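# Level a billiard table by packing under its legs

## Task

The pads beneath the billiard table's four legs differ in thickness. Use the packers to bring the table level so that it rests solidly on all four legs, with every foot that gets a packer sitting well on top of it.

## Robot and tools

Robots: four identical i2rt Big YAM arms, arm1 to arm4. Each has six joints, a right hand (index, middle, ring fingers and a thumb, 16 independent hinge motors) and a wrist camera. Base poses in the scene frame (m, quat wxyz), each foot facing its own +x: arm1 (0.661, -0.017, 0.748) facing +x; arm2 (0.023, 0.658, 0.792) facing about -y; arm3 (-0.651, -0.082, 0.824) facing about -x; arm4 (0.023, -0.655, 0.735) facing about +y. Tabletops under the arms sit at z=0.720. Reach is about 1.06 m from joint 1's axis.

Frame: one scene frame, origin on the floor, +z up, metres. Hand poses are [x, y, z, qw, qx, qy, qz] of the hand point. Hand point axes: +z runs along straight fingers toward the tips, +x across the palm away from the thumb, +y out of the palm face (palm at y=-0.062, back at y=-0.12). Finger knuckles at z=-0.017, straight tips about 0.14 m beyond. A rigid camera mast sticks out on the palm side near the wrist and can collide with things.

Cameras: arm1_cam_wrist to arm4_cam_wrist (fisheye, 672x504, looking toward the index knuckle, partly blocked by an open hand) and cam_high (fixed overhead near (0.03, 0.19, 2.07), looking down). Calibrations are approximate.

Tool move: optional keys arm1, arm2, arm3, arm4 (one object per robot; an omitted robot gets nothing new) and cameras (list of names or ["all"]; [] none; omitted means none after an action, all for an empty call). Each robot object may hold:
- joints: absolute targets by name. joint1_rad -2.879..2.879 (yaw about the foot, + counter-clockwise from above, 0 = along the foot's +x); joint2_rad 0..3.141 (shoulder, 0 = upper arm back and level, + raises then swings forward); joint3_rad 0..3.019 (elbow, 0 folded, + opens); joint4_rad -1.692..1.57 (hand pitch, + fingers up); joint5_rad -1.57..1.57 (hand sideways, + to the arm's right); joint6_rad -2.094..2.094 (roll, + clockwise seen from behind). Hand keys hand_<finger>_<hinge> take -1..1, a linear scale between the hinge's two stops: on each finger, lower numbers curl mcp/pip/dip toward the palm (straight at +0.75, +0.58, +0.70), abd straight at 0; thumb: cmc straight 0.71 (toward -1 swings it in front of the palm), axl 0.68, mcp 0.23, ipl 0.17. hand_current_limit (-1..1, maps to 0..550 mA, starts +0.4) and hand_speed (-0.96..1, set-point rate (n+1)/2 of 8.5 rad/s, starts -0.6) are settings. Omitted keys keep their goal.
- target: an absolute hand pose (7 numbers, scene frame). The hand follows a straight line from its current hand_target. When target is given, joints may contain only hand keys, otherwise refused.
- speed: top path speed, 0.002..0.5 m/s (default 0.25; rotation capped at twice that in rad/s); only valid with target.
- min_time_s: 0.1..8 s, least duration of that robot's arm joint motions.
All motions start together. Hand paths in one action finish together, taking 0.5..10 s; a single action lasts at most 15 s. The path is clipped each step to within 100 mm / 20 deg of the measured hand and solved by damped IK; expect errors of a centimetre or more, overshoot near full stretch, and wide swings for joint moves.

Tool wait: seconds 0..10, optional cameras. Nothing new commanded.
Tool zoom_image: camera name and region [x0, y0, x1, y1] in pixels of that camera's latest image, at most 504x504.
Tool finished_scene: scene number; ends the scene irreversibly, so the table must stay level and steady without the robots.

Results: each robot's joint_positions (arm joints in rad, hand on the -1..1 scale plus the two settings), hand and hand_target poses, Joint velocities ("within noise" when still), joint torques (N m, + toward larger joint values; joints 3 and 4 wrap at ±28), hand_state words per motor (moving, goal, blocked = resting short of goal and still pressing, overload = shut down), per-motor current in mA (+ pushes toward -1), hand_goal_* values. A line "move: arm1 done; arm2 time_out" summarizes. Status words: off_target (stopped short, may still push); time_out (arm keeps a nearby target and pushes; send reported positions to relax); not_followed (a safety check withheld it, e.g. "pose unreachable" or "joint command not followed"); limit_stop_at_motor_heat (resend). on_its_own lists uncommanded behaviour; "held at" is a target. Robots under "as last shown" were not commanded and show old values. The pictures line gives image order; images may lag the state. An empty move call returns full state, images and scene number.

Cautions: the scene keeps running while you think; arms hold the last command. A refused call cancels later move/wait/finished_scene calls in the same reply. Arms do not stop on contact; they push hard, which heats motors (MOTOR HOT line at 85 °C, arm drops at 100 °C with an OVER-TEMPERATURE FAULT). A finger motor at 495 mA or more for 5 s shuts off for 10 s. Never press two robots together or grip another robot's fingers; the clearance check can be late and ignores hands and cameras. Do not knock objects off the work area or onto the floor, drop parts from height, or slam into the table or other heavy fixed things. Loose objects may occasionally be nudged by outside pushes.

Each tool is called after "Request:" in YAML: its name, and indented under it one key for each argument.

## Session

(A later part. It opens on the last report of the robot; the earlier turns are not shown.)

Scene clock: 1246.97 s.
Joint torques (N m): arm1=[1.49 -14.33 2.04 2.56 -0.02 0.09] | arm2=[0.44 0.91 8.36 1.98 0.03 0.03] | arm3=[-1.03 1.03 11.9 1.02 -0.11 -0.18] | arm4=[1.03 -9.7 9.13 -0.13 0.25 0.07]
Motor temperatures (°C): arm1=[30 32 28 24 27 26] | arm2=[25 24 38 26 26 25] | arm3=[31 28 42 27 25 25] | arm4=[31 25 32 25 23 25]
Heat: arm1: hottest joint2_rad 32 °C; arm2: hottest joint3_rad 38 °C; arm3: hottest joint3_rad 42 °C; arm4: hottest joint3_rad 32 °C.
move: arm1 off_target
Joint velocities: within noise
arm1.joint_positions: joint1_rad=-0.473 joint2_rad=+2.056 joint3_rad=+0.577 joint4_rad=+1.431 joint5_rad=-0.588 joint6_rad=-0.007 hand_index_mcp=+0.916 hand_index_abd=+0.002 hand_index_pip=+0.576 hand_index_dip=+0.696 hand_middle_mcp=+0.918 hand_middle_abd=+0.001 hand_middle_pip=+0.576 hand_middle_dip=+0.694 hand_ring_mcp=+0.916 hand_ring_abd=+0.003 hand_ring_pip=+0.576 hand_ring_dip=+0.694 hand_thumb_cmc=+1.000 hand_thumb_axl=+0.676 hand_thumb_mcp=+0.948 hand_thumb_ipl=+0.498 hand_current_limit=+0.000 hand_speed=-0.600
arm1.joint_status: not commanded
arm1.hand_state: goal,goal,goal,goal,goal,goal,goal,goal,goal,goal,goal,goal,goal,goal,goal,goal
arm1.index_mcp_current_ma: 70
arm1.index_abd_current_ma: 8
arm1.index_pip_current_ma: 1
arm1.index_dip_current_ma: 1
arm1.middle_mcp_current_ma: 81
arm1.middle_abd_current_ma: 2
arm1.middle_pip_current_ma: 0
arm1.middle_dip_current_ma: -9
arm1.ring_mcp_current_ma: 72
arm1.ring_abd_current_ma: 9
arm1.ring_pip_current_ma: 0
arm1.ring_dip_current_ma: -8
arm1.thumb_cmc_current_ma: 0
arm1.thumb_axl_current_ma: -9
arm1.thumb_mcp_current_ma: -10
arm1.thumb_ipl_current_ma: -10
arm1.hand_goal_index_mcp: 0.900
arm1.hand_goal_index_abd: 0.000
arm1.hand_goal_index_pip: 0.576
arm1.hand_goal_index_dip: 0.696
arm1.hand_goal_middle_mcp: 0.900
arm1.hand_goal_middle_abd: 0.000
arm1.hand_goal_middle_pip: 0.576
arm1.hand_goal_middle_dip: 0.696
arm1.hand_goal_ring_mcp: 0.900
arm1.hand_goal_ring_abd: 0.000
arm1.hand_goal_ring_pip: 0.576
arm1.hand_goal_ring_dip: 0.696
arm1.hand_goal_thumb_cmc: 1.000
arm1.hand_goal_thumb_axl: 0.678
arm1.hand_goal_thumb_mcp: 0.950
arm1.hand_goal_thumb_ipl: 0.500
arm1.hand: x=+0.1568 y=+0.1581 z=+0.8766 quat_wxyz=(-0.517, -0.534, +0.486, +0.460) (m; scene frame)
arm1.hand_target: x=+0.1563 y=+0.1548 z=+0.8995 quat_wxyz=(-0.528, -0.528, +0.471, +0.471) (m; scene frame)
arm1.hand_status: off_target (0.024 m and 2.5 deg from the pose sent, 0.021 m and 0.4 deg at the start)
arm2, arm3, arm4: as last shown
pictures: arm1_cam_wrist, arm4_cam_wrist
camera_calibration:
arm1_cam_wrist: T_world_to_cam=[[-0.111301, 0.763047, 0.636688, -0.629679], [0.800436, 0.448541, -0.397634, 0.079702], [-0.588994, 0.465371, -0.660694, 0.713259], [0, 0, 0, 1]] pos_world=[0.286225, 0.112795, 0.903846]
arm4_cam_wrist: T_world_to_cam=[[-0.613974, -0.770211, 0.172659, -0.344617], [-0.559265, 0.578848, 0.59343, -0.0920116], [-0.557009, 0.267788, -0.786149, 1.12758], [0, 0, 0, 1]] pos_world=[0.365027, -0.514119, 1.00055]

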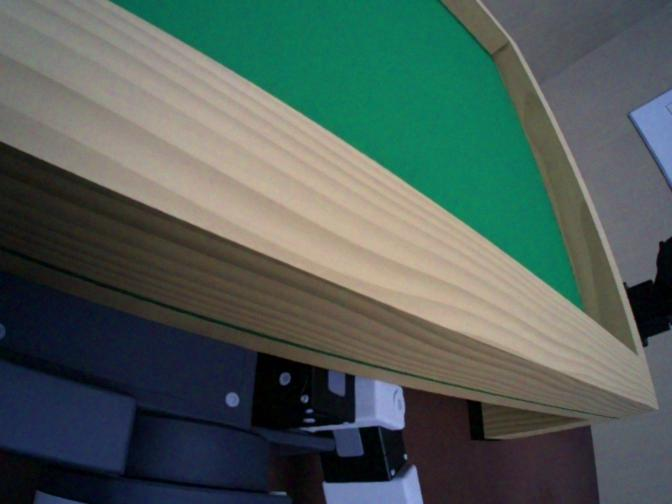

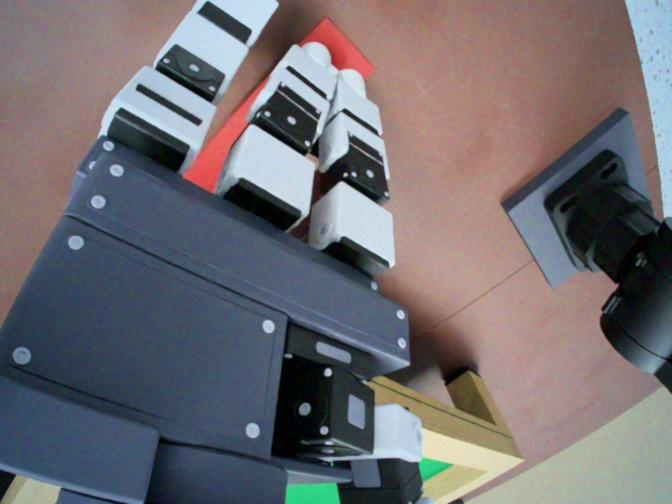

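Request:
move:
  arm1: {"target": [0.156, 0.155, 0.92, 0.5275, 0.5276, -0.4709, -0.4709], "speed": 0.05}
  cameras: ["arm1_cam_wrist"]

Scene clock: 1250.47 s.
Joint torques (N m): arm1=[1.38 -16.26 2.74 3.28 -0.25 0.42] | arm2=[0.5 0.91 8.38 1.99 0.04 0.04] | arm3=[-0.97 1.08 11.88 1.03 -0.09 -0.15] | arm4=[1.03 -9.64 9.13 -0.13 0.25 0.08]
Motor temperatures (°C): arm1=[30 32 28 24 27 26] | arm2=[25 24 38 26 26 25] | arm3=[31 28 42 27 25 25] | arm4=[31 25 32 25 23 25]
Heat: arm1: hottest joint2_rad 32 °C; arm2: hottest joint3_rad 38 °C; arm3: hottest joint3_rad 42 °C; arm4: hottest joint3_rad 32 °C.
move: arm1 off_target
Joint velocities: within noise
arm1.joint_positions: joint1_rad=-0.473 joint2_rad=+2.013 joint3_rad=+0.557 joint4_rad=+1.351 joint5_rad=-0.585 joint6_rad=-0.038 hand_index_mcp=+0.916 hand_index_abd=+0.002 hand_index_pip=+0.576 hand_index_dip=+0.696 hand_middle_mcp=+0.918 hand_middle_abd=+0.001 hand_middle_pip=+0.576 hand_middle_dip=+0.694 hand_ring_mcp=+0.916 hand_ring_abd=+0.003 hand_ring_pip=+0.576 hand_ring_dip=+0.694 hand_thumb_cmc=+1.000 hand_thumb_axl=+0.676 hand_thumb_mcp=+0.948 hand_thumb_ipl=+0.498 hand_current_limit=+0.000 hand_speed=-0.600
arm1.joint_status: not commanded
arm1.hand_state: goal,goal,goal,goal,goal,goal,goal,goal,goal,goal,goal,goal,goal,goal,goal,goal
arm1.index_mcp_current_ma: 70
arm1.index_abd_current_ma: 8
arm1.index_pip_current_ma: 1
arm1.index_dip_current_ma: 1
arm1.middle_mcp_current_ma: 81
arm1.middle_abd_current_ma: 2
arm1.middle_pip_current_ma: 0
arm1.middle_dip_current_ma: -9
arm1.ring_mcp_current_ma: 72
arm1.ring_abd_current_ma: 9
arm1.ring_pip_current_ma: 0
arm1.ring_dip_current_ma: -8
arm1.thumb_cmc_current_ma: 0
arm1.thumb_axl_current_ma: -9
arm1.thumb_mcp_current_ma: -10
arm1.thumb_ipl_current_ma: -10
arm1.hand_goal_index_mcp: 0.900
arm1.hand_goal_index_abd: 0.000
arm1.hand_goal_index_pip: 0.576
arm1.hand_goal_index_dip: 0.696
arm1.hand_goal_middle_mcp: 0.900
arm1.hand_goal_middle_abd: 0.000
arm1.hand_goal_middle_pip: 0.576
arm1.hand_goal_middle_dip: 0.696
arm1.hand_goal_ring_mcp: 0.900
arm1.hand_goal_ring_abd: 0.000
arm1.hand_goal_ring_pip: 0.576
arm1.hand_goal_ring_dip: 0.696
arm1.hand_goal_thumb_cmc: 1.000
arm1.hand_goal_thumb_axl: 0.678
arm1.hand_goal_thumb_mcp: 0.950
arm1.hand_goal_thumb_ipl: 0.500
arm1.hand: x=+0.1575 y=+0.1556 z=+0.8745 quat_wxyz=(-0.504, -0.545, +0.497, +0.448) (m; scene frame)
arm1.hand_target: x=+0.1569 y=+0.1543 z=+0.9185 quat_wxyz=(-0.528, -0.528, +0.470, +0.470) (m; scene frame)
arm1.hand_status: off_target (0.045 m and 5.2 deg from the pose sent, 0.044 m and 2.5 deg at the start)
arm2, arm3, arm4: as last shown
pictures: arm1_cam_wrist
camera_calibration:
arm1_cam_wrist: T_world_to_cam=[[-0.140739, 0.760329, 0.634107, -0.619085], [0.818598, 0.44961, -0.35742, 0.0412446], [-0.556857, 0.468776, -0.685681, 0.729684], [0, 0, 0, 1]] pos_world=[0.285437, 0.110106, 0.907638]

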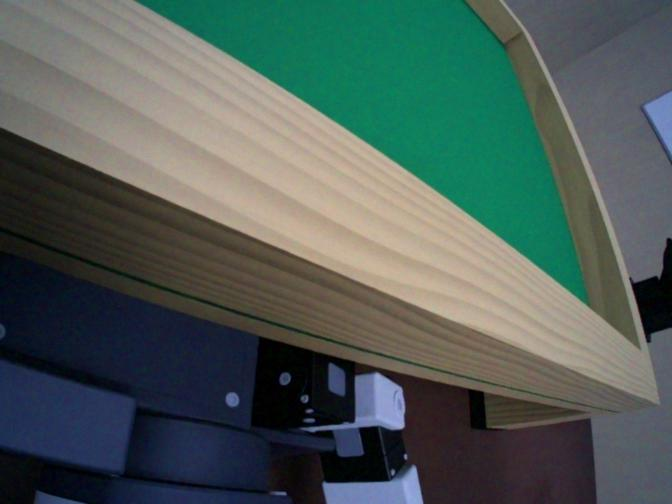

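Request:
move:
  arm1: {"target": [0.156, 0.155, 0.945, 0.5275, 0.5276, -0.4709, -0.4709], "speed": 0.05}
  cameras: ["arm1_cam_wrist"]

Scene clock: 1256.43 s.
Joint torques (N m): arm1=[1.2 -18.37 3.81 4.37 -0.72 0.74] | arm2=[0.5 1.08 8.38 1.95 0.04 0.03] | arm3=[-1.08 1.03 11.9 0.94 -0.1 -0.16] | arm4=[1.03 -9.7 9.14 -0.13 0.25 0.08]
Motor temperatures (°C): arm1=[30 32 28 24 27 26] | arm2=[25 24 38 26 26 25] | arm3=[31 28 43 27 25 25] | arm4=[31 25 32 25 23 25]
Heat: arm1: hottest joint2_rad 32 °C; arm2: hottest joint3_rad 38 °C; arm3: hottest joint3_rad 43 °C; arm4: hottest joint3_rad 32 °C.
move: arm1 off_target
Joint velocities: within noise
arm1.joint_positions: joint1_rad=-0.473 joint2_rad=+1.959 joint3_rad=+0.533 joint4_rad=+1.251 joint5_rad=-0.579 joint6_rad=-0.071 hand_index_mcp=+0.915 hand_index_abd=+0.002 hand_index_pip=+0.576 hand_index_dip=+0.696 hand_middle_mcp=+0.918 hand_middle_abd=+0.001 hand_middle_pip=+0.576 hand_middle_dip=+0.694 hand_ring_mcp=+0.916 hand_ring_abd=+0.003 hand_ring_pip=+0.576 hand_ring_dip=+0.694 hand_thumb_cmc=+1.000 hand_thumb_axl=+0.676 hand_thumb_mcp=+0.948 hand_thumb_ipl=+0.498 hand_current_limit=+0.000 hand_speed=-0.600
arm1.joint_status: not commanded
arm1.hand_state: goal,goal,goal,goal,goal,goal,goal,goal,goal,goal,goal,goal,goal,goal,goal,goal
arm1.index_mcp_current_ma: 69
arm1.index_abd_current_ma: 8
arm1.index_pip_current_ma: 1
arm1.index_dip_current_ma: 1
arm1.middle_mcp_current_ma: 79
arm1.middle_abd_current_ma: 2
arm1.middle_pip_current_ma: 0
arm1.middle_dip_current_ma: -9
arm1.ring_mcp_current_ma: 70
arm1.ring_abd_current_ma: 9
arm1.ring_pip_current_ma: 0
arm1.ring_dip_current_ma: -8
arm1.thumb_cmc_current_ma: 0
arm1.thumb_axl_current_ma: -9
arm1.thumb_mcp_current_ma: -10
arm1.thumb_ipl_current_ma: -10
arm1.hand_goal_index_mcp: 0.900
arm1.hand_goal_index_abd: 0.000
arm1.hand_goal_index_pip: 0.576
arm1.hand_goal_index_dip: 0.696
arm1.hand_goal_middle_mcp: 0.900
arm1.hand_goal_middle_abd: 0.000
arm1.hand_goal_middle_pip: 0.576
arm1.hand_goal_middle_dip: 0.696
arm1.hand_goal_ring_mcp: 0.900
arm1.hand_goal_ring_abd: 0.000
arm1.hand_goal_ring_pip: 0.576
arm1.hand_goal_ring_dip: 0.696
arm1.hand_goal_thumb_cmc: 1.000
arm1.hand_goal_thumb_axl: 0.678
arm1.hand_goal_thumb_mcp: 0.950
arm1.hand_goal_thumb_ipl: 0.500
arm1.hand: x=+0.1596 y=+0.1529 z=+0.8717 quat_wxyz=(-0.489, -0.558, +0.512, +0.433) (m; scene frame)
arm1.hand_target: x=+0.1584 y=+0.1531 z=+0.9413 quat_wxyz=(-0.527, -0.531, +0.469, +0.470) (m; scene frame)
arm1.hand_status: off_target (0.073 m and 8.6 deg from the pose sent, 0.071 m and 5.2 deg at the start)
arm2.joint_positions: joint1_rad=-1.392 joint2_rad=+0.629 joint3_rad=+1.352 joint4_rad=-1.444 joint5_rad=-0.034 joint6_rad=+1.107 hand_index_mcp=+0.755 hand_index_abd=+0.000 hand_index_pip=+0.577 hand_index_dip=+0.696 hand_middle_mcp=+0.755 hand_middle_abd=+0.000 hand_middle_pip=+0.577 hand_middle_dip=+0.696 hand_ring_mcp=+0.755 hand_ring_abd=+0.000 hand_ring_pip=+0.577 hand_ring_dip=+0.696 hand_thumb_cmc=+0.714 hand_thumb_axl=+0.677 hand_thumb_mcp=+0.225 hand_thumb_ipl=+0.168 hand_current_limit=+0.400 hand_speed=-0.600
arm2.joint_status: not commanded
arm2.hand_state: goal,goal,goal,goal,goal,goal,goal,goal,goal,goal,goal,goal,goal,goal,goal,goal
arm2.index_mcp_current_ma: 2
arm2.index_abd_current_ma: 0
arm2.index_pip_current_ma: 2
arm2.index_dip_current_ma: 0
arm2.middle_mcp_current_ma: 2
arm2.middle_abd_current_ma: 0
arm2.middle_pip_current_ma: 2
arm2.middle_dip_current_ma: 0
arm2.ring_mcp_current_ma: 2
arm2.ring_abd_current_ma: 0
arm2.ring_pip_current_ma: 2
arm2.ring_dip_current_ma: 0
arm2.thumb_cmc_current_ma: 1
arm2.thumb_axl_current_ma: -2
arm2.thumb_mcp_current_ma: -3
arm2.thumb_ipl_current_ma: -1
arm2.hand_goal_index_mcp: 0.754
arm2.hand_goal_index_abd: 0.000
arm2.hand_goal_index_pip: 0.576
arm2.hand_goal_index_dip: 0.696
arm2.hand_goal_middle_mcp: 0.754
arm2.hand_goal_middle_abd: 0.000
arm2.hand_goal_middle_pip: 0.576
arm2.hand_goal_middle_dip: 0.696
arm2.hand_goal_ring_mcp: 0.754
arm2.hand_goal_ring_abd: 0.000
arm2.hand_goal_ring_pip: 0.576
arm2.hand_goal_ring_dip: 0.696
arm2.hand_goal_thumb_cmc: 0.714
arm2.hand_goal_thumb_axl: 0.678
arm2.hand_goal_thumb_mcp: 0.226
arm2.hand_goal_thumb_ipl: 0.168
arm2.hand: x=-0.2326 y=+0.7017 z=+1.2986 quat_wxyz=(+0.407, +0.285, -0.867, -0.044) (m; scene frame)
arm2.hand_target: x=-0.2310 y=+0.7040 z=+1.3114 quat_wxyz=(+0.420, +0.280, -0.862, -0.048) (m; scene frame)
arm2.hand_status: not commanded
arm3, arm4: as last shown
pictures: arm1_cam_wrist
camera_calibration:
arm1_cam_wrist: T_world_to_cam=[[-0.175956, 0.76012, 0.625506, -0.601747], [0.839421, 0.447776, -0.308009, -0.00641215], [-0.51421, 0.470866, -0.716849, 0.750238], [0, 0, 0, 1]] pos_world=[0.285281, 0.107009, 0.912229]

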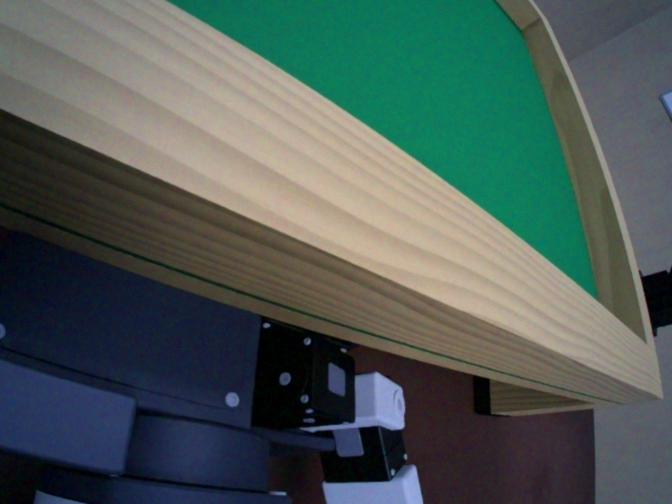

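Request:
move:
  arm1: {"target": [0.156, 0.155, 0.945, 0.5715, 0.4796, -0.4280, -0.5102], "speed": 0.06}
  cameras: ["arm1_cam_wrist"]

Scene clock: 1267.57 s.
Joint torques (N m): arm1=[2.61 -14.92 5.75 5.76 0.1 0.95] | arm2=[0.62 0.97 8.4 2 0.03 0.04] | arm3=[-0.85 1.03 11.9 0.96 -0.08 -0.17] | arm4=[1.03 -9.64 9.13 -0.12 0.25 0.08]
Motor temperatures (°C): arm1=[30 34 28 25 27 26] | arm2=[25 24 38 26 26 25] | arm3=[31 28 43 27 25 25] | arm4=[31 25 32 25 23 25]
Heat: arm1: hottest joint2_rad 34 °C; arm2: hottest joint3_rad 38 °C; arm3: hottest joint3_rad 43 °C; arm4: hottest joint3_rad 32 °C.
move: arm1 off_target
Joint velocities: within noise
arm1.joint_positions: joint1_rad=-0.470 joint2_rad=+2.050 joint3_rad=+0.544 joint4_rad=+1.483 joint5_rad=-0.577 joint6_rad=+0.007 hand_index_mcp=+0.915 hand_index_abd=+0.002 hand_index_pip=+0.576 hand_index_dip=+0.696 hand_middle_mcp=+0.918 hand_middle_abd=+0.001 hand_middle_pip=+0.576 hand_middle_dip=+0.694 hand_ring_mcp=+0.916 hand_ring_abd=+0.003 hand_ring_pip=+0.576 hand_ring_dip=+0.694 hand_thumb_cmc=+1.000 hand_thumb_axl=+0.676 hand_thumb_mcp=+0.948 hand_thumb_ipl=+0.498 hand_current_limit=+0.000 hand_speed=-0.600
arm1.joint_status: not commanded
arm1.hand_state: goal,goal,goal,goal,goal,goal,goal,goal,goal,goal,goal,goal,goal,goal,goal,goal
arm1.index_mcp_current_ma: 69
arm1.index_abd_current_ma: 8
arm1.index_pip_current_ma: 1
arm1.index_dip_current_ma: 1
arm1.middle_mcp_current_ma: 79
arm1.middle_abd_current_ma: 2
arm1.middle_pip_current_ma: 0
arm1.middle_dip_current_ma: -9
arm1.ring_mcp_current_ma: 70
arm1.ring_abd_current_ma: 9
arm1.ring_pip_current_ma: 0
arm1.ring_dip_current_ma: -8
arm1.thumb_cmc_current_ma: 0
arm1.thumb_axl_current_ma: -9
arm1.thumb_mcp_current_ma: -10
arm1.thumb_ipl_current_ma: -10
arm1.hand_goal_index_mcp: 0.900
arm1.hand_goal_index_abd: 0.000
arm1.hand_goal_index_pip: 0.576
arm1.hand_goal_index_dip: 0.696
arm1.hand_goal_middle_mcp: 0.900
arm1.hand_goal_middle_abd: 0.000
arm1.hand_goal_middle_pip: 0.576
arm1.hand_goal_middle_dip: 0.696
arm1.hand_goal_ring_mcp: 0.900
arm1.hand_goal_ring_abd: 0.000
arm1.hand_goal_ring_pip: 0.576
arm1.hand_goal_ring_dip: 0.696
arm1.hand_goal_thumb_cmc: 1.000
arm1.hand_goal_thumb_axl: 0.678
arm1.hand_goal_thumb_mcp: 0.950
arm1.hand_goal_thumb_ipl: 0.500
arm1.hand: x=+0.1687 y=+0.1532 z=+0.8825 quat_wxyz=(-0.521, -0.527, +0.483, +0.467) (m; scene frame)
arm1.hand_target: x=+0.1607 y=+0.1528 z=+0.9429 quat_wxyz=(-0.566, -0.491, +0.432, +0.502) (m; scene frame)
arm1.hand_status: off_target (0.064 m and 11.3 deg from the pose sent, 0.074 m and 18.5 deg at the start; a joint's target at an end of its range on 20 of 60 steps)
arm2, arm4: as last shown
arm3.joint_positions: joint1_rad=+0.090 joint2_rad=+0.643 joint3_rad=+1.476 joint4_rad=-1.354 joint5_rad=+0.003 joint6_rad=+1.127 hand_index_mcp=+0.755 hand_index_abd=+0.002 hand_index_pip=+0.577 hand_index_dip=+0.696 hand_middle_mcp=+0.755 hand_middle_abd=+0.002 hand_middle_pip=+0.577 hand_middle_dip=+0.696 hand_ring_mcp=+0.755 hand_ring_abd=+0.002 hand_ring_pip=+0.577 hand_ring_dip=+0.696 hand_thumb_cmc=+0.899 hand_thumb_axl=+0.678 hand_thumb_mcp=+0.948 hand_thumb_ipl=+0.498 hand_current_limit=+0.400 hand_speed=-0.600
arm3.joint_status: not commanded
arm3.hand_state: goal,goal,goal,goal,goal,goal,goal,goal,goal,goal,goal,goal,goal,goal,goal,goal
arm3.index_mcp_current_ma: 0
arm3.index_abd_current_ma: 0
arm3.index_pip_current_ma: 0
arm3.index_dip_current_ma: 0
arm3.middle_mcp_current_ma: 0
arm3.middle_abd_current_ma: 0
arm3.middle_pip_current_ma: 0
arm3.middle_dip_current_ma: 0
arm3.ring_mcp_current_ma: 0
arm3.ring_abd_current_ma: 0
arm3.ring_pip_current_ma: 0
arm3.ring_dip_current_ma: 0
arm3.thumb_cmc_current_ma: 0
arm3.thumb_axl_current_ma: 0
arm3.thumb_mcp_current_ma: -1
arm3.thumb_ipl_current_ma: -1
arm3.hand_goal_index_mcp: 0.754
arm3.hand_goal_index_abd: 0.000
arm3.hand_goal_index_pip: 0.576
arm3.hand_goal_index_dip: 0.696
arm3.hand_goal_middle_mcp: 0.754
arm3.hand_goal_middle_abd: 0.000
arm3.hand_goal_middle_pip: 0.576
arm3.hand_goal_middle_dip: 0.696
arm3.hand_goal_ring_mcp: 0.754
arm3.hand_goal_ring_abd: 0.000
arm3.hand_goal_ring_pip: 0.576
arm3.hand_goal_ring_dip: 0.696
arm3.hand_goal_thumb_cmc: 0.900
arm3.hand_goal_thumb_axl: 0.678
arm3.hand_goal_thumb_mcp: 0.950
arm3.hand_goal_thumb_ipl: 0.500
arm3.hand: x=-0.4059 y=-0.1484 z=+1.4095 quat_wxyz=(+0.089, +0.835, +0.227, +0.494) (m; scene frame)
arm3.hand_target: x=-0.4164 y=-0.1462 z=+1.4290 quat_wxyz=(+0.090, +0.823, +0.233, +0.510) (m; scene frame)
arm3.hand_status: not commanded
pictures: arm1_cam_wrist
camera_calibration:
arm1_cam_wrist: T_world_to_cam=[[-0.0919924, 0.764978, 0.637452, -0.632598], [0.795464, 0.441535, -0.415071, 0.0920568], [-0.598977, 0.468887, -0.649131, 0.717407], [0, 0, 0, 1]] pos_world=[0.298288, 0.106894, 0.907152]

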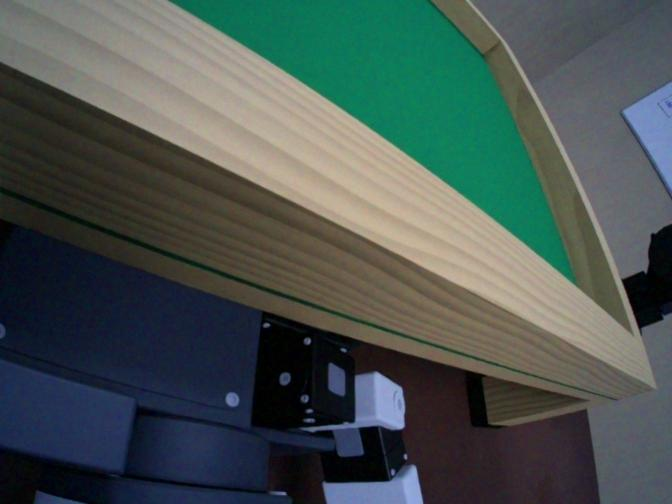

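Request:
move:
  arm1: {"target": [0.150, 0.155, 0.985, 0.5715, 0.4796, -0.4280, -0.5102], "speed": 0.06}
  cameras: ["arm1_cam_wrist", "arm4_cam_wrist"]

Scene clock: 1271.97 s.
Joint torques (N m): arm1=[2.61 -20.66 5.79 4.7 0.17 1.16] | arm2=[0.5 0.97 8.38 1.98 0.04 0.03] | arm3=[-1.08 1.14 11.89 0.96 -0.09 -0.15] | arm4=[1.03 -9.64 9.13 -0.13 0.25 0.08]
Motor temperatures (°C): arm1=[30 34 29 25 27 27] | arm2=[25 24 38 26 26 25] | arm3=[30 28 43 27 25 25] | arm4=[31 25 32 25 23 25]
Heat: arm1: hottest joint2_rad 34 °C; arm2: hottest joint3_rad 38 °C; arm3: hottest joint3_rad 43 °C; arm4: hottest joint3_rad 32 °C.
move: arm1 off_target
Joint velocities: within noise
arm1.joint_positions: joint1_rad=-0.461 joint2_rad=+2.034 joint3_rad=+0.544 joint4_rad=+1.447 joint5_rad=-0.570 joint6_rad=+0.001 hand_index_mcp=+0.915 hand_index_abd=+0.002 hand_index_pip=+0.576 hand_index_dip=+0.696 hand_middle_mcp=+0.918 hand_middle_abd=+0.001 hand_middle_pip=+0.576 hand_middle_dip=+0.694 hand_ring_mcp=+0.916 hand_ring_abd=+0.003 hand_ring_pip=+0.576 hand_ring_dip=+0.694 hand_thumb_cmc=+1.000 hand_thumb_axl=+0.676 hand_thumb_mcp=+0.948 hand_thumb_ipl=+0.498 hand_current_limit=+0.000 hand_speed=-0.600
arm1.joint_status: not commanded
arm1.hand_state: goal,goal,goal,goal,goal,goal,goal,goal,goal,goal,goal,goal,goal,goal,goal,goal
arm1.index_mcp_current_ma: 69
arm1.index_abd_current_ma: 8
arm1.index_pip_current_ma: 1
arm1.index_dip_current_ma: 1
arm1.middle_mcp_current_ma: 79
arm1.middle_abd_current_ma: 2
arm1.middle_pip_current_ma: 0
arm1.middle_dip_current_ma: -9
arm1.ring_mcp_current_ma: 70
arm1.ring_abd_current_ma: 9
arm1.ring_pip_current_ma: 0
arm1.ring_dip_current_ma: -8
arm1.thumb_cmc_current_ma: 0
arm1.thumb_axl_current_ma: -9
arm1.thumb_mcp_current_ma: -10
arm1.thumb_ipl_current_ma: -10
arm1.hand_goal_index_mcp: 0.900
arm1.hand_goal_index_abd: 0.000
arm1.hand_goal_index_pip: 0.576
arm1.hand_goal_index_dip: 0.696
arm1.hand_goal_middle_mcp: 0.900
arm1.hand_goal_middle_abd: 0.000
arm1.hand_goal_middle_pip: 0.576
arm1.hand_goal_middle_dip: 0.696
arm1.hand_goal_ring_mcp: 0.900
arm1.hand_goal_ring_abd: 0.000
arm1.hand_goal_ring_pip: 0.576
arm1.hand_goal_ring_dip: 0.696
arm1.hand_goal_thumb_cmc: 1.000
arm1.hand_goal_thumb_axl: 0.678
arm1.hand_goal_thumb_mcp: 0.950
arm1.hand_goal_thumb_ipl: 0.500
arm1.hand: x=+0.1648 y=+0.1505 z=+0.8823 quat_wxyz=(-0.518, -0.530, +0.488, +0.461) (m; scene frame)
arm1.hand_target: x=+0.1588 y=+0.1506 z=+0.9760 quat_wxyz=(-0.573, -0.485, +0.424, +0.507) (m; scene frame)
arm1.hand_status: off_target (0.104 m and 12.2 deg from the pose sent, 0.104 m and 11.3 deg at the start; pose on its path clipped on 19 of 39 steps; a joint's target at an end of its range on 1 of 39 steps)
arm2, arm3, arm4: as last shown
pictures: arm1_cam_wrist, arm4_cam_wrist
camera_calibration:
arm1_cam_wrist: T_world_to_cam=[[-0.104758, 0.766476, 0.633672, -0.625523], [0.801458, 0.442316, -0.402519, 0.0840777], [-0.588805, 0.465694, -0.660634, 0.725093], [0, 0, 0, 1]] pos_world=[0.294025, 0.104587, 0.909241]
arm4_cam_wrist: T_world_to_cam=[[-0.613974, -0.770211, 0.172659, -0.344617], [-0.559265, 0.578848, 0.59343, -0.0920116], [-0.557009, 0.267788, -0.786149, 1.12758], [0, 0, 0, 1]] pos_world=[0.365027, -0.514119, 1.00055]

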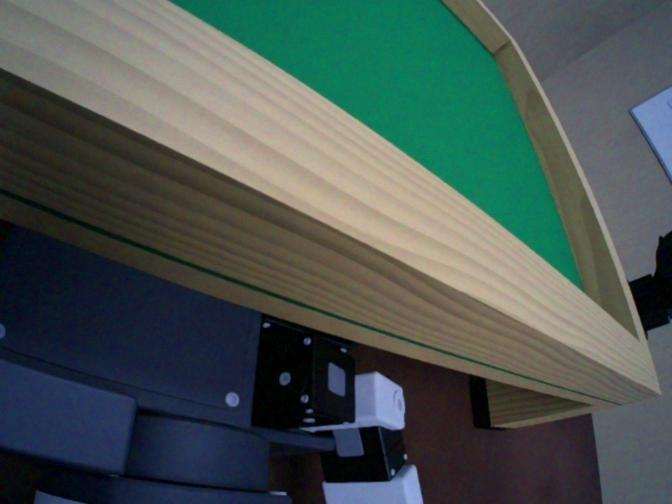

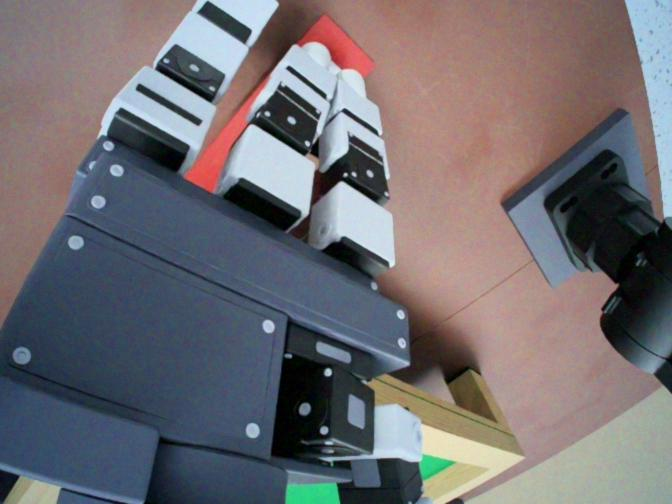

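Request:
zoom_image:
  camera: "arm4_cam_wrist"
  region: [360, 330, 540, 480]

Request:
move:
  cameras: ["cam_high"]

Scaled by 2.800 from the camera's 672x504 image, which has a finer 960x720 frame.

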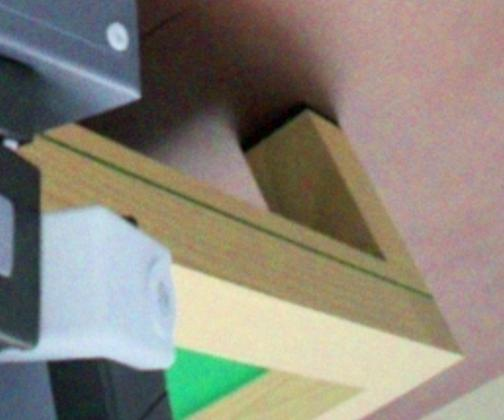

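Scene clock: 1275.67 s.
Joint torques (N m): arm1=[2.61 -20.66 5.79 4.7 0.17 1.15] | arm2=[0.5 1.03 8.38 1.96 0.04 0.03] | arm3=[-0.97 1.49 11.92 1.02 -0.09 -0.17] | arm4=[1.03 -9.64 9.14 -0.12 0.25 0.08]
Motor temperatures (°C): arm1=[30 34 29 25 27 27] | arm2=[25 24 38 26 26 25] | arm3=[30 28 43 27 25 25] | arm4=[31 25 32 25 23 25]
Heat: arm1: hottest joint2_rad 34 °C; arm2: hottest joint3_rad 38 °C; arm3: hottest joint3_rad 43 °C; arm4: hottest joint3_rad 32 °C.
Joint velocities: within noise
arm1.joint_positions: joint1_rad=-0.461 joint2_rad=+2.034 joint3_rad=+0.544 joint4_rad=+1.447 joint5_rad=-0.570 joint6_rad=+0.001 hand_index_mcp=+0.915 hand_index_abd=+0.002 hand_index_pip=+0.576 hand_index_dip=+0.696 hand_middle_mcp=+0.918 hand_middle_abd=+0.001 hand_middle_pip=+0.576 hand_middle_dip=+0.694 hand_ring_mcp=+0.916 hand_ring_abd=+0.003 hand_ring_pip=+0.576 hand_ring_dip=+0.694 hand_thumb_cmc=+1.000 hand_thumb_axl=+0.676 hand_thumb_mcp=+0.948 hand_thumb_ipl=+0.498 hand_current_limit=+0.000 hand_speed=-0.600
arm1.joint_status: not commanded
arm1.hand_state: goal,goal,goal,goal,goal,goal,goal,goal,goal,goal,goal,goal,goal,goal,goal,goal
arm1.index_mcp_current_ma: 69
arm1.index_abd_current_ma: 8
arm1.index_pip_current_ma: 1
arm1.index_dip_current_ma: 1
arm1.middle_mcp_current_ma: 79
arm1.middle_abd_current_ma: 2
arm1.middle_pip_current_ma: 0
arm1.middle_dip_current_ma: -9
arm1.ring_mcp_current_ma: 70
arm1.ring_abd_current_ma: 9
arm1.ring_pip_current_ma: 0
arm1.ring_dip_current_ma: -8
arm1.thumb_cmc_current_ma: 0
arm1.thumb_axl_current_ma: -9
arm1.thumb_mcp_current_ma: -10
arm1.thumb_ipl_current_ma: -10
arm1.hand_goal_index_mcp: 0.900
arm1.hand_goal_index_abd: 0.000
arm1.hand_goal_index_pip: 0.576
arm1.hand_goal_index_dip: 0.696
arm1.hand_goal_middle_mcp: 0.900
arm1.hand_goal_middle_abd: 0.000
arm1.hand_goal_middle_pip: 0.576
arm1.hand_goal_middle_dip: 0.696
arm1.hand_goal_ring_mcp: 0.900
arm1.hand_goal_ring_abd: 0.000
arm1.hand_goal_ring_pip: 0.576
arm1.hand_goal_ring_dip: 0.696
arm1.hand_goal_thumb_cmc: 1.000
arm1.hand_goal_thumb_axl: 0.678
arm1.hand_goal_thumb_mcp: 0.950
arm1.hand_goal_thumb_ipl: 0.500
arm1.hand: x=+0.1648 y=+0.1505 z=+0.8823 quat_wxyz=(-0.518, -0.530, +0.488, +0.461) (m; scene frame)
arm1.hand_target: x=+0.1588 y=+0.1506 z=+0.9760 quat_wxyz=(-0.573, -0.485, +0.424, +0.507) (m; scene frame)
arm1.hand_status: off_target (0.104 m and 12.2 deg from the pose sent, 0.104 m and 11.3 deg at the start; pose on its path clipped on 19 of 39 steps; a joint's target at an end of its range on 1 of 39 steps)
arm2.joint_positions: joint1_rad=-1.392 joint2_rad=+0.629 joint3_rad=+1.352 joint4_rad=-1.444 joint5_rad=-0.034 joint6_rad=+1.107 hand_index_mcp=+0.755 hand_index_abd=+0.000 hand_index_pip=+0.577 hand_index_dip=+0.696 hand_middle_mcp=+0.755 hand_middle_abd=+0.000 hand_middle_pip=+0.577 hand_middle_dip=+0.696 hand_ring_mcp=+0.755 hand_ring_abd=+0.000 hand_ring_pip=+0.577 hand_ring_dip=+0.696 hand_thumb_cmc=+0.714 hand_thumb_axl=+0.677 hand_thumb_mcp=+0.225 hand_thumb_ipl=+0.168 hand_current_limit=+0.400 hand_speed=-0.600
arm2.joint_status: not commanded
arm2.hand_state: goal,goal,goal,goal,goal,goal,goal,goal,goal,goal,goal,goal,goal,goal,goal,goal
arm2.index_mcp_current_ma: 2
arm2.index_abd_current_ma: 0
arm2.index_pip_current_ma: 2
arm2.index_dip_current_ma: 0
arm2.middle_mcp_current_ma: 2
arm2.middle_abd_current_ma: 0
arm2.middle_pip_current_ma: 2
arm2.middle_dip_current_ma: 0
arm2.ring_mcp_current_ma: 2
arm2.ring_abd_current_ma: 0
arm2.ring_pip_current_ma: 2
arm2.ring_dip_current_ma: 0
arm2.thumb_cmc_current_ma: 1
arm2.thumb_axl_current_ma: -2
arm2.thumb_mcp_current_ma: -3
arm2.thumb_ipl_current_ma: -1
arm2.hand_goal_index_mcp: 0.754
arm2.hand_goal_index_abd: 0.000
arm2.hand_goal_index_pip: 0.576
arm2.hand_goal_index_dip: 0.696
arm2.hand_goal_middle_mcp: 0.754
arm2.hand_goal_middle_abd: 0.000
arm2.hand_goal_middle_pip: 0.576
arm2.hand_goal_middle_dip: 0.696
arm2.hand_goal_ring_mcp: 0.754
arm2.hand_goal_ring_abd: 0.000
arm2.hand_goal_ring_pip: 0.576
arm2.hand_goal_ring_dip: 0.696
arm2.hand_goal_thumb_cmc: 0.714
arm2.hand_goal_thumb_axl: 0.678
arm2.hand_goal_thumb_mcp: 0.226
arm2.hand_goal_thumb_ipl: 0.168
arm2.hand: x=-0.2326 y=+0.7017 z=+1.2986 quat_wxyz=(+0.407, +0.285, -0.867, -0.044) (m; scene frame)
arm2.hand_target: x=-0.2310 y=+0.7040 z=+1.3114 quat_wxyz=(+0.420, +0.280, -0.862, -0.048) (m; scene frame)
arm2.hand_status: not commanded
arm3.joint_positions: joint1_rad=+0.090 joint2_rad=+0.643 joint3_rad=+1.476 joint4_rad=-1.354 joint5_rad=+0.003 joint6_rad=+1.127 hand_index_mcp=+0.755 hand_index_abd=+0.002 hand_index_pip=+0.577 hand_index_dip=+0.696 hand_middle_mcp=+0.755 hand_middle_abd=+0.002 hand_middle_pip=+0.577 hand_middle_dip=+0.696 hand_ring_mcp=+0.755 hand_ring_abd=+0.002 hand_ring_pip=+0.577 hand_ring_dip=+0.696 hand_thumb_cmc=+0.899 hand_thumb_axl=+0.678 hand_thumb_mcp=+0.948 hand_thumb_ipl=+0.498 hand_current_limit=+0.400 hand_speed=-0.600
arm3.joint_status: not commanded
arm3.hand_state: goal,goal,goal,goal,goal,goal,goal,goal,goal,goal,goal,goal,goal,goal,goal,goal
arm3.index_mcp_current_ma: 0
arm3.index_abd_current_ma: 0
arm3.index_pip_current_ma: 0
arm3.index_dip_current_ma: 0
arm3.middle_mcp_current_ma: 0
arm3.middle_abd_current_ma: 0
arm3.middle_pip_current_ma: 0
arm3.middle_dip_current_ma: 0
arm3.ring_mcp_current_ma: 0
arm3.ring_abd_current_ma: 0
arm3.ring_pip_current_ma: 0
arm3.ring_dip_current_ma: 0
arm3.thumb_cmc_current_ma: 0
arm3.thumb_axl_current_ma: 0
arm3.thumb_mcp_current_ma: -1
arm3.thumb_ipl_current_ma: -1
arm3.hand_goal_index_mcp: 0.754
arm3.hand_goal_index_abd: 0.000
arm3.hand_goal_index_pip: 0.576
arm3.hand_goal_index_dip: 0.696
arm3.hand_goal_middle_mcp: 0.754
arm3.hand_goal_middle_abd: 0.000
arm3.hand_goal_middle_pip: 0.576
arm3.hand_goal_middle_dip: 0.696
arm3.hand_goal_ring_mcp: 0.754
arm3.hand_goal_ring_abd: 0.000
arm3.hand_goal_ring_pip: 0.576
arm3.hand_goal_ring_dip: 0.696
arm3.hand_goal_thumb_cmc: 0.900
arm3.hand_goal_thumb_axl: 0.678
arm3.hand_goal_thumb_mcp: 0.950
arm3.hand_goal_thumb_ipl: 0.500
arm3.hand: x=-0.4059 y=-0.1484 z=+1.4095 quat_wxyz=(+0.089, +0.835, +0.227, +0.494) (m; scene frame)
arm3.hand_target: x=-0.4164 y=-0.1462 z=+1.4290 quat_wxyz=(+0.090, +0.823, +0.233, +0.510) (m; scene frame)
arm3.hand_status: not commanded
arm4.joint_positions: joint1_rad=-0.886 joint2_rad=+1.437 joint3_rad=+0.986 joint4_rad=-1.295 joint5_rad=+0.312 joint6_rad=+2.076 hand_index_mcp=+0.758 hand_index_abd=-0.090 hand_index_pip=+0.577 hand_index_dip=+0.696 hand_middle_mcp=+0.758 hand_middle_abd=+0.095 hand_middle_pip=+0.577 hand_middle_dip=+0.696 hand_ring_mcp=+0.855 hand_ring_abd=+0.000 hand_ring_pip=+0.106 hand_ring_dip=+0.303 hand_thumb_cmc=+1.000 hand_thumb_axl=+0.676 hand_thumb_mcp=+0.949 hand_thumb_ipl=+0.498 hand_current_limit=+0.000 hand_speed=-0.600
arm4.joint_status: not commanded
arm4.hand_state: goal,goal,goal,goal,goal,goal,goal,goal,goal,goal,goal,goal,goal,goal,goal,goal
arm4.index_mcp_current_ma: 18
arm4.index_abd_current_ma: 36
arm4.index_pip_current_ma: 3
arm4.index_dip_current_ma: 0
arm4.middle_mcp_current_ma: 17
arm4.middle_abd_current_ma: -16
arm4.middle_pip_current_ma: 3
arm4.middle_dip_current_ma: 0
arm4.ring_mcp_current_ma: 20
arm4.ring_abd_current_ma: 1
arm4.ring_pip_current_ma: 27
arm4.ring_dip_current_ma: 13
arm4.thumb_cmc_current_ma: -1
arm4.thumb_axl_current_ma: -8
arm4.thumb_mcp_current_ma: -5
arm4.thumb_ipl_current_ma: -8
arm4.hand_goal_index_mcp: 0.754
arm4.hand_goal_index_abd: -0.100
arm4.hand_goal_index_pip: 0.576
arm4.hand_goal_index_dip: 0.696
arm4.hand_goal_middle_mcp: 0.754
arm4.hand_goal_middle_abd: 0.100
arm4.hand_goal_middle_pip: 0.576
arm4.hand_goal_middle_dip: 0.696
arm4.hand_goal_ring_mcp: 0.850
arm4.hand_goal_ring_abd: 0.000
arm4.hand_goal_ring_pip: 0.100
arm4.hand_goal_ring_dip: 0.300
arm4.hand_goal_thumb_cmc: 1.000
arm4.hand_goal_thumb_axl: 0.678
arm4.hand_goal_thumb_mcp: 0.950
arm4.hand_goal_thumb_ipl: 0.500
arm4.hand: x=+0.3102 y=-0.5495 z=+0.8776 quat_wxyz=(+0.176, +0.976, +0.126, +0.019) (m; scene frame)
arm4.hand_target: x=+0.3148 y=-0.5382 z=+0.8751 quat_wxyz=(+0.172, +0.976, +0.128, +0.023) (m; scene frame)
arm4.hand_status: not commanded
pictures: cam_high

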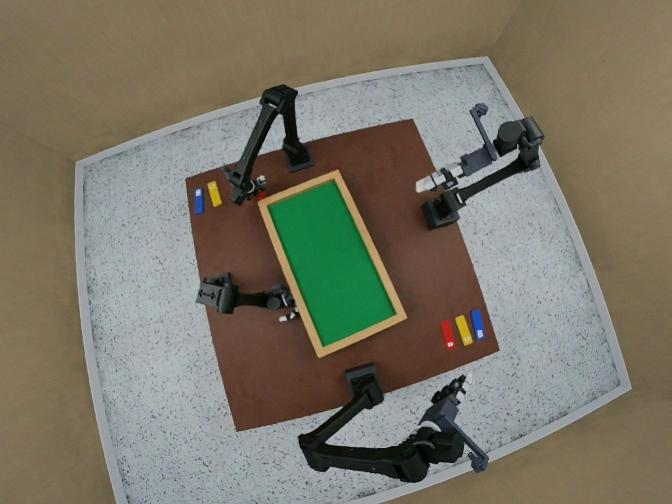

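Request:
zoom_image:
  camera: "cam_high"
  region: [240, 160, 420, 370]

Scaled by 2.400 from the camera's 672x504 image, which has a finer 960x720 frame.

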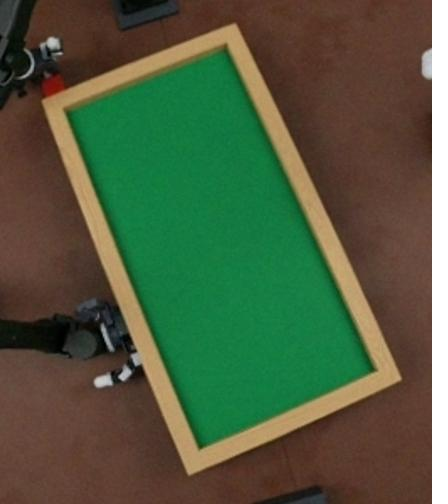

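Request:
move:
  arm1: {"joints": {"joint2_rad": 1.80, "joint4_rad": 1.57}, "min_time_s": 3}
  cameras: ["arm1_cam_wrist", "cam_high"]

Scene clock: 1296.60 s.
Joint torques (N m): arm1=[1.61 -22.53 6.3 7.09 -0.17 0.91] | arm2=[0.56 1.03 8.36 1.96 0.03 0.03] | arm3=[-1.08 0.97 11.95 1.09 -0.1 -0.17] | arm4=[1.03 -9.64 9.14 -0.12 0.25 0.08]
Motor temperatures (°C): arm1=[30 36 30 26 27 27] | arm2=[25 24 38 26 26 25] | arm3=[30 28 43 27 25 25] | arm4=[31 25 32 25 23 25]
Heat: arm1: hottest joint2_rad 36 °C; arm2: hottest joint3_rad 38 °C; arm3: hottest joint3_rad 43 °C; arm4: hottest joint3_rad 32 °C.
move: arm1 time_out
Joint velocities: within noise
arm1.joint_positions: joint1_rad=-0.450 joint2_rad=+1.961 joint3_rad=+0.544 joint4_rad=+1.447 joint5_rad=-0.560 joint6_rad=+0.024 hand_index_mcp=+0.915 hand_index_abd=+0.002 hand_index_pip=+0.576 hand_index_dip=+0.696 hand_middle_mcp=+0.918 hand_middle_abd=+0.001 hand_middle_pip=+0.576 hand_middle_dip=+0.694 hand_ring_mcp=+0.916 hand_ring_abd=+0.003 hand_ring_pip=+0.576 hand_ring_dip=+0.694 hand_thumb_cmc=+1.000 hand_thumb_axl=+0.676 hand_thumb_mcp=+0.948 hand_thumb_ipl=+0.498 hand_current_limit=+0.000 hand_speed=-0.600
arm1.joint_status: joint2_rad time_out (moved -0.073 of -0.234); joint4_rad time_out (moved +0.000 of +0.123)
arm1.hand_state: goal,goal,goal,goal,goal,goal,goal,goal,goal,goal,goal,goal,goal,goal,goal,goal
arm1.index_mcp_current_ma: 69
arm1.index_abd_current_ma: 8
arm1.index_pip_current_ma: 1
arm1.index_dip_current_ma: 1
arm1.middle_mcp_current_ma: 79
arm1.middle_abd_current_ma: 2
arm1.middle_pip_current_ma: 0
arm1.middle_dip_current_ma: -9
arm1.ring_mcp_current_ma: 70
arm1.ring_abd_current_ma: 9
arm1.ring_pip_current_ma: 0
arm1.ring_dip_current_ma: -8
arm1.thumb_cmc_current_ma: 0
arm1.thumb_axl_current_ma: -9
arm1.thumb_mcp_current_ma: -10
arm1.thumb_ipl_current_ma: -10
arm1.hand_goal_index_mcp: 0.900
arm1.hand_goal_index_abd: 0.000
arm1.hand_goal_index_pip: 0.576
arm1.hand_goal_index_dip: 0.696
arm1.hand_goal_middle_mcp: 0.900
arm1.hand_goal_middle_abd: 0.000
arm1.hand_goal_middle_pip: 0.576
arm1.hand_goal_middle_dip: 0.696
arm1.hand_goal_ring_mcp: 0.900
arm1.hand_goal_ring_abd: 0.000
arm1.hand_goal_ring_pip: 0.576
arm1.hand_goal_ring_dip: 0.696
arm1.hand_goal_thumb_cmc: 1.000
arm1.hand_goal_thumb_axl: 0.678
arm1.hand_goal_thumb_mcp: 0.950
arm1.hand_goal_thumb_ipl: 0.500
arm1.on_its_own: joint2_rad reads +1.961 and still pushes toward +1.800 since a time_out; joint4_rad reads +1.447 and still pushes toward +1.570 since a time_out; joint6_rad reads +0.024 and still pushes toward +0.114 since a time_out
arm1.hand: x=+0.1641 y=+0.1479 z=+0.9179 quat_wxyz=(-0.531, -0.518, +0.469, +0.480) (m; scene frame)
arm1.hand_target: x=+0.1782 y=+0.1406 z=+1.0382 quat_wxyz=(-0.585, -0.467, +0.363, +0.555) (m; scene frame)
arm1.hand_status: not commanded
arm2, arm3, arm4: as last shown
pictures: arm1_cam_wrist, cam_high
camera_calibration:
arm1_cam_wrist: T_world_to_cam=[[-0.0651118, 0.760069, 0.646573, -0.663641], [0.774414, 0.447122, -0.447621, 0.145256], [-0.62932, 0.471569, -0.617721, 0.715814], [0, 0, 0, 1]] pos_world=[0.294777, 0.10191, 0.936285]

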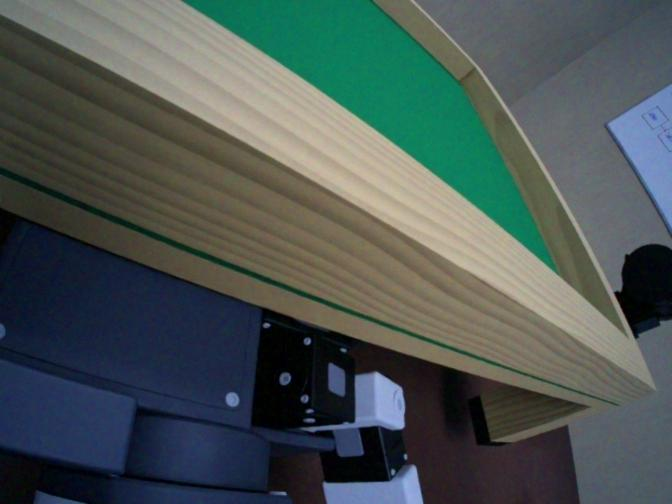

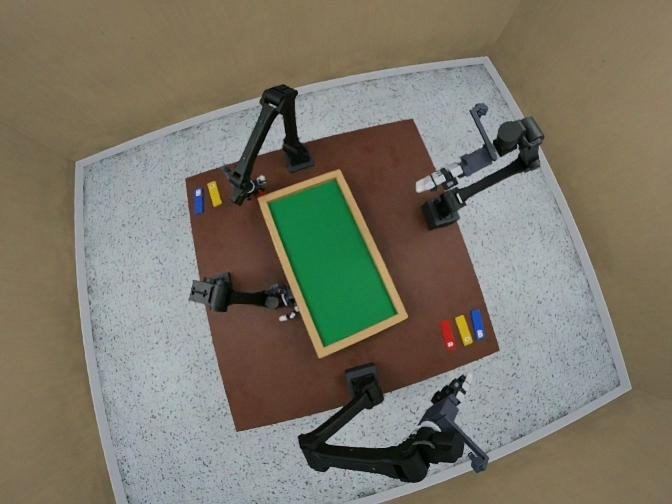

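Request:
zoom_image:
  camera: "cam_high"
  region: [220, 150, 320, 250]

Scaled by 5.040 from the camera's 672x504 image, which has a finer 960x720 frame.

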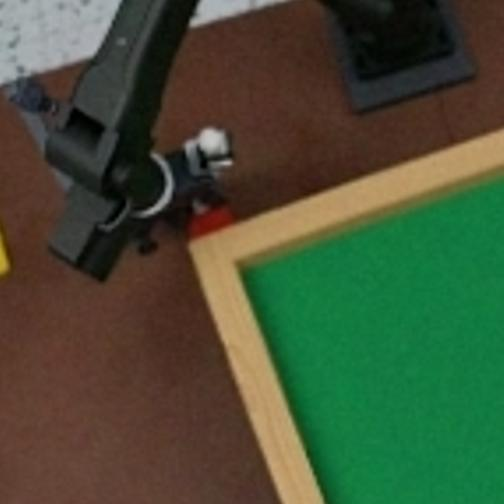

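Request:
move:
  arm4: {"target": [0.3130, -0.538, 0.846, 0.1721, 0.9763, 0.1285, 0.0227], "speed": 0.05}
  cameras: ["arm4_cam_wrist"]

Request:
zoom_image:
  camera: "arm4_cam_wrist"
  region: [180, 0, 440, 220]

Scene clock: 1318.87 s.
Joint torques (N m): arm1=[1.67 -22.59 6.3 7.09 -0.17 0.91] | arm2=[0.38 0.97 8.36 1.99 0.04 0.03] | arm3=[-0.97 1.26 12 1.01 -0.11 -0.17] | arm4=[0.79 -9.11 5.48 0.64 0.26 0.08]
Motor temperatures (°C): arm1=[30 37 30 27 27 27] | arm2=[25 24 38 26 26 25] | arm3=[30 28 43 27 25 25] | arm4=[31 25 32 25 23 25]
Heat: arm1: hottest joint2_rad 37 °C; arm2: hottest joint3_rad 38 °C; arm3: hottest joint3_rad 43 °C; arm4: hottest joint3_rad 32 °C.
move: arm4 off_target
Joint velocities: within noise
arm1, arm2, arm3: as last shown
arm1.on_its_own: joint2_rad reads +1.961 and still pushes toward +1.800 since a time_out; joint4_rad reads +1.447 and still pushes toward +1.570 since a time_out; joint6_rad reads +0.024 and still pushes toward +0.114 since a time_out
arm4.joint_positions: joint1_rad=-0.880 joint2_rad=+1.461 joint3_rad=+0.983 joint4_rad=-1.230 joint5_rad=+0.311 joint6_rad=+2.080 hand_index_mcp=+0.747 hand_index_abd=-0.091 hand_index_pip=+0.573 hand_index_dip=+0.696 hand_middle_mcp=+0.754 hand_middle_abd=+0.095 hand_middle_pip=+0.576 hand_middle_dip=+0.696 hand_ring_mcp=+0.855 hand_ring_abd=+0.000 hand_ring_pip=+0.106 hand_ring_dip=+0.303 hand_thumb_cmc=+1.000 hand_thumb_axl=+0.676 hand_thumb_mcp=+0.949 hand_thumb_ipl=+0.498 hand_current_limit=+0.000 hand_speed=-0.600
arm4.joint_status: not commanded
arm4.hand_state: goal,goal,goal,goal,goal,goal,goal,goal,goal,goal,goal,goal,goal,goal,goal,goal
arm4.index_mcp_current_ma: -29
arm4.index_abd_current_ma: 34
arm4.index_pip_current_ma: -10
arm4.index_dip_current_ma: 0
arm4.middle_mcp_current_ma: 0
arm4.middle_abd_current_ma: -17
arm4.middle_pip_current_ma: 1
arm4.middle_dip_current_ma: 0
arm4.ring_mcp_current_ma: 20
arm4.ring_abd_current_ma: 1
arm4.ring_pip_current_ma: 26
arm4.ring_dip_current_ma: 13
arm4.thumb_cmc_current_ma: -1
arm4.thumb_axl_current_ma: -8
arm4.thumb_mcp_current_ma: -5
arm4.thumb_ipl_current_ma: -8
arm4.hand_goal_index_mcp: 0.754
arm4.hand_goal_index_abd: -0.100
arm4.hand_goal_index_pip: 0.576
arm4.hand_goal_index_dip: 0.696
arm4.hand_goal_middle_mcp: 0.754
arm4.hand_goal_middle_abd: 0.100
arm4.hand_goal_middle_pip: 0.576
arm4.hand_goal_middle_dip: 0.696
arm4.hand_goal_ring_mcp: 0.850
arm4.hand_goal_ring_abd: 0.000
arm4.hand_goal_ring_pip: 0.100
arm4.hand_goal_ring_dip: 0.300
arm4.hand_goal_thumb_cmc: 1.000
arm4.hand_goal_thumb_axl: 0.678
arm4.hand_goal_thumb_mcp: 0.950
arm4.hand_goal_thumb_ipl: 0.500
arm4.hand: x=+0.3184 y=-0.5393 z=+0.8643 quat_wxyz=(+0.165, +0.978, +0.124, +0.035) (m; scene frame)
arm4.hand_target: x=+0.3125 y=-0.5386 z=+0.8469 quat_wxyz=(+0.172, +0.976, +0.129, +0.023) (m; scene frame)
arm4.hand_status: off_target (0.019 m and 1.7 deg from the pose sent, 0.034 m and 0.7 deg at the start)
pictures: arm4_cam_wrist
camera_calibration:
arm4_cam_wrist: T_world_to_cam=[[-0.616036, -0.776149, 0.134509, -0.29898], [-0.578254, 0.561537, 0.591861, -0.0873089], [-0.534904, 0.286827, -0.794738, 1.12956], [0, 0, 0, 1]] pos_world=[0.369538, -0.507015, 0.989596]

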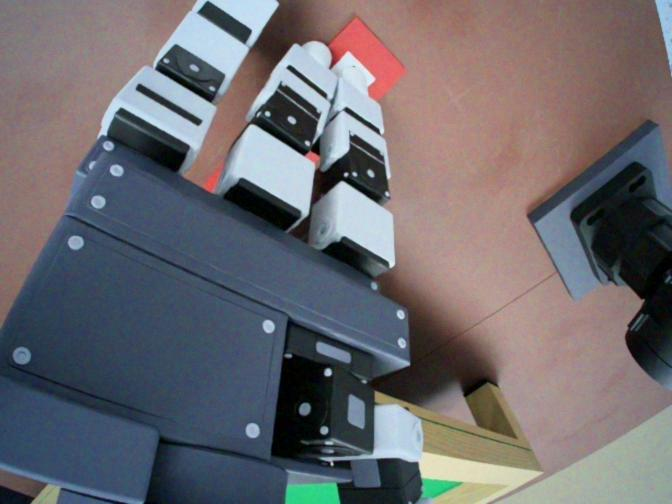

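Scaled by 1.938 from the camera's 672x504 image, which has a finer 960x720 frame.

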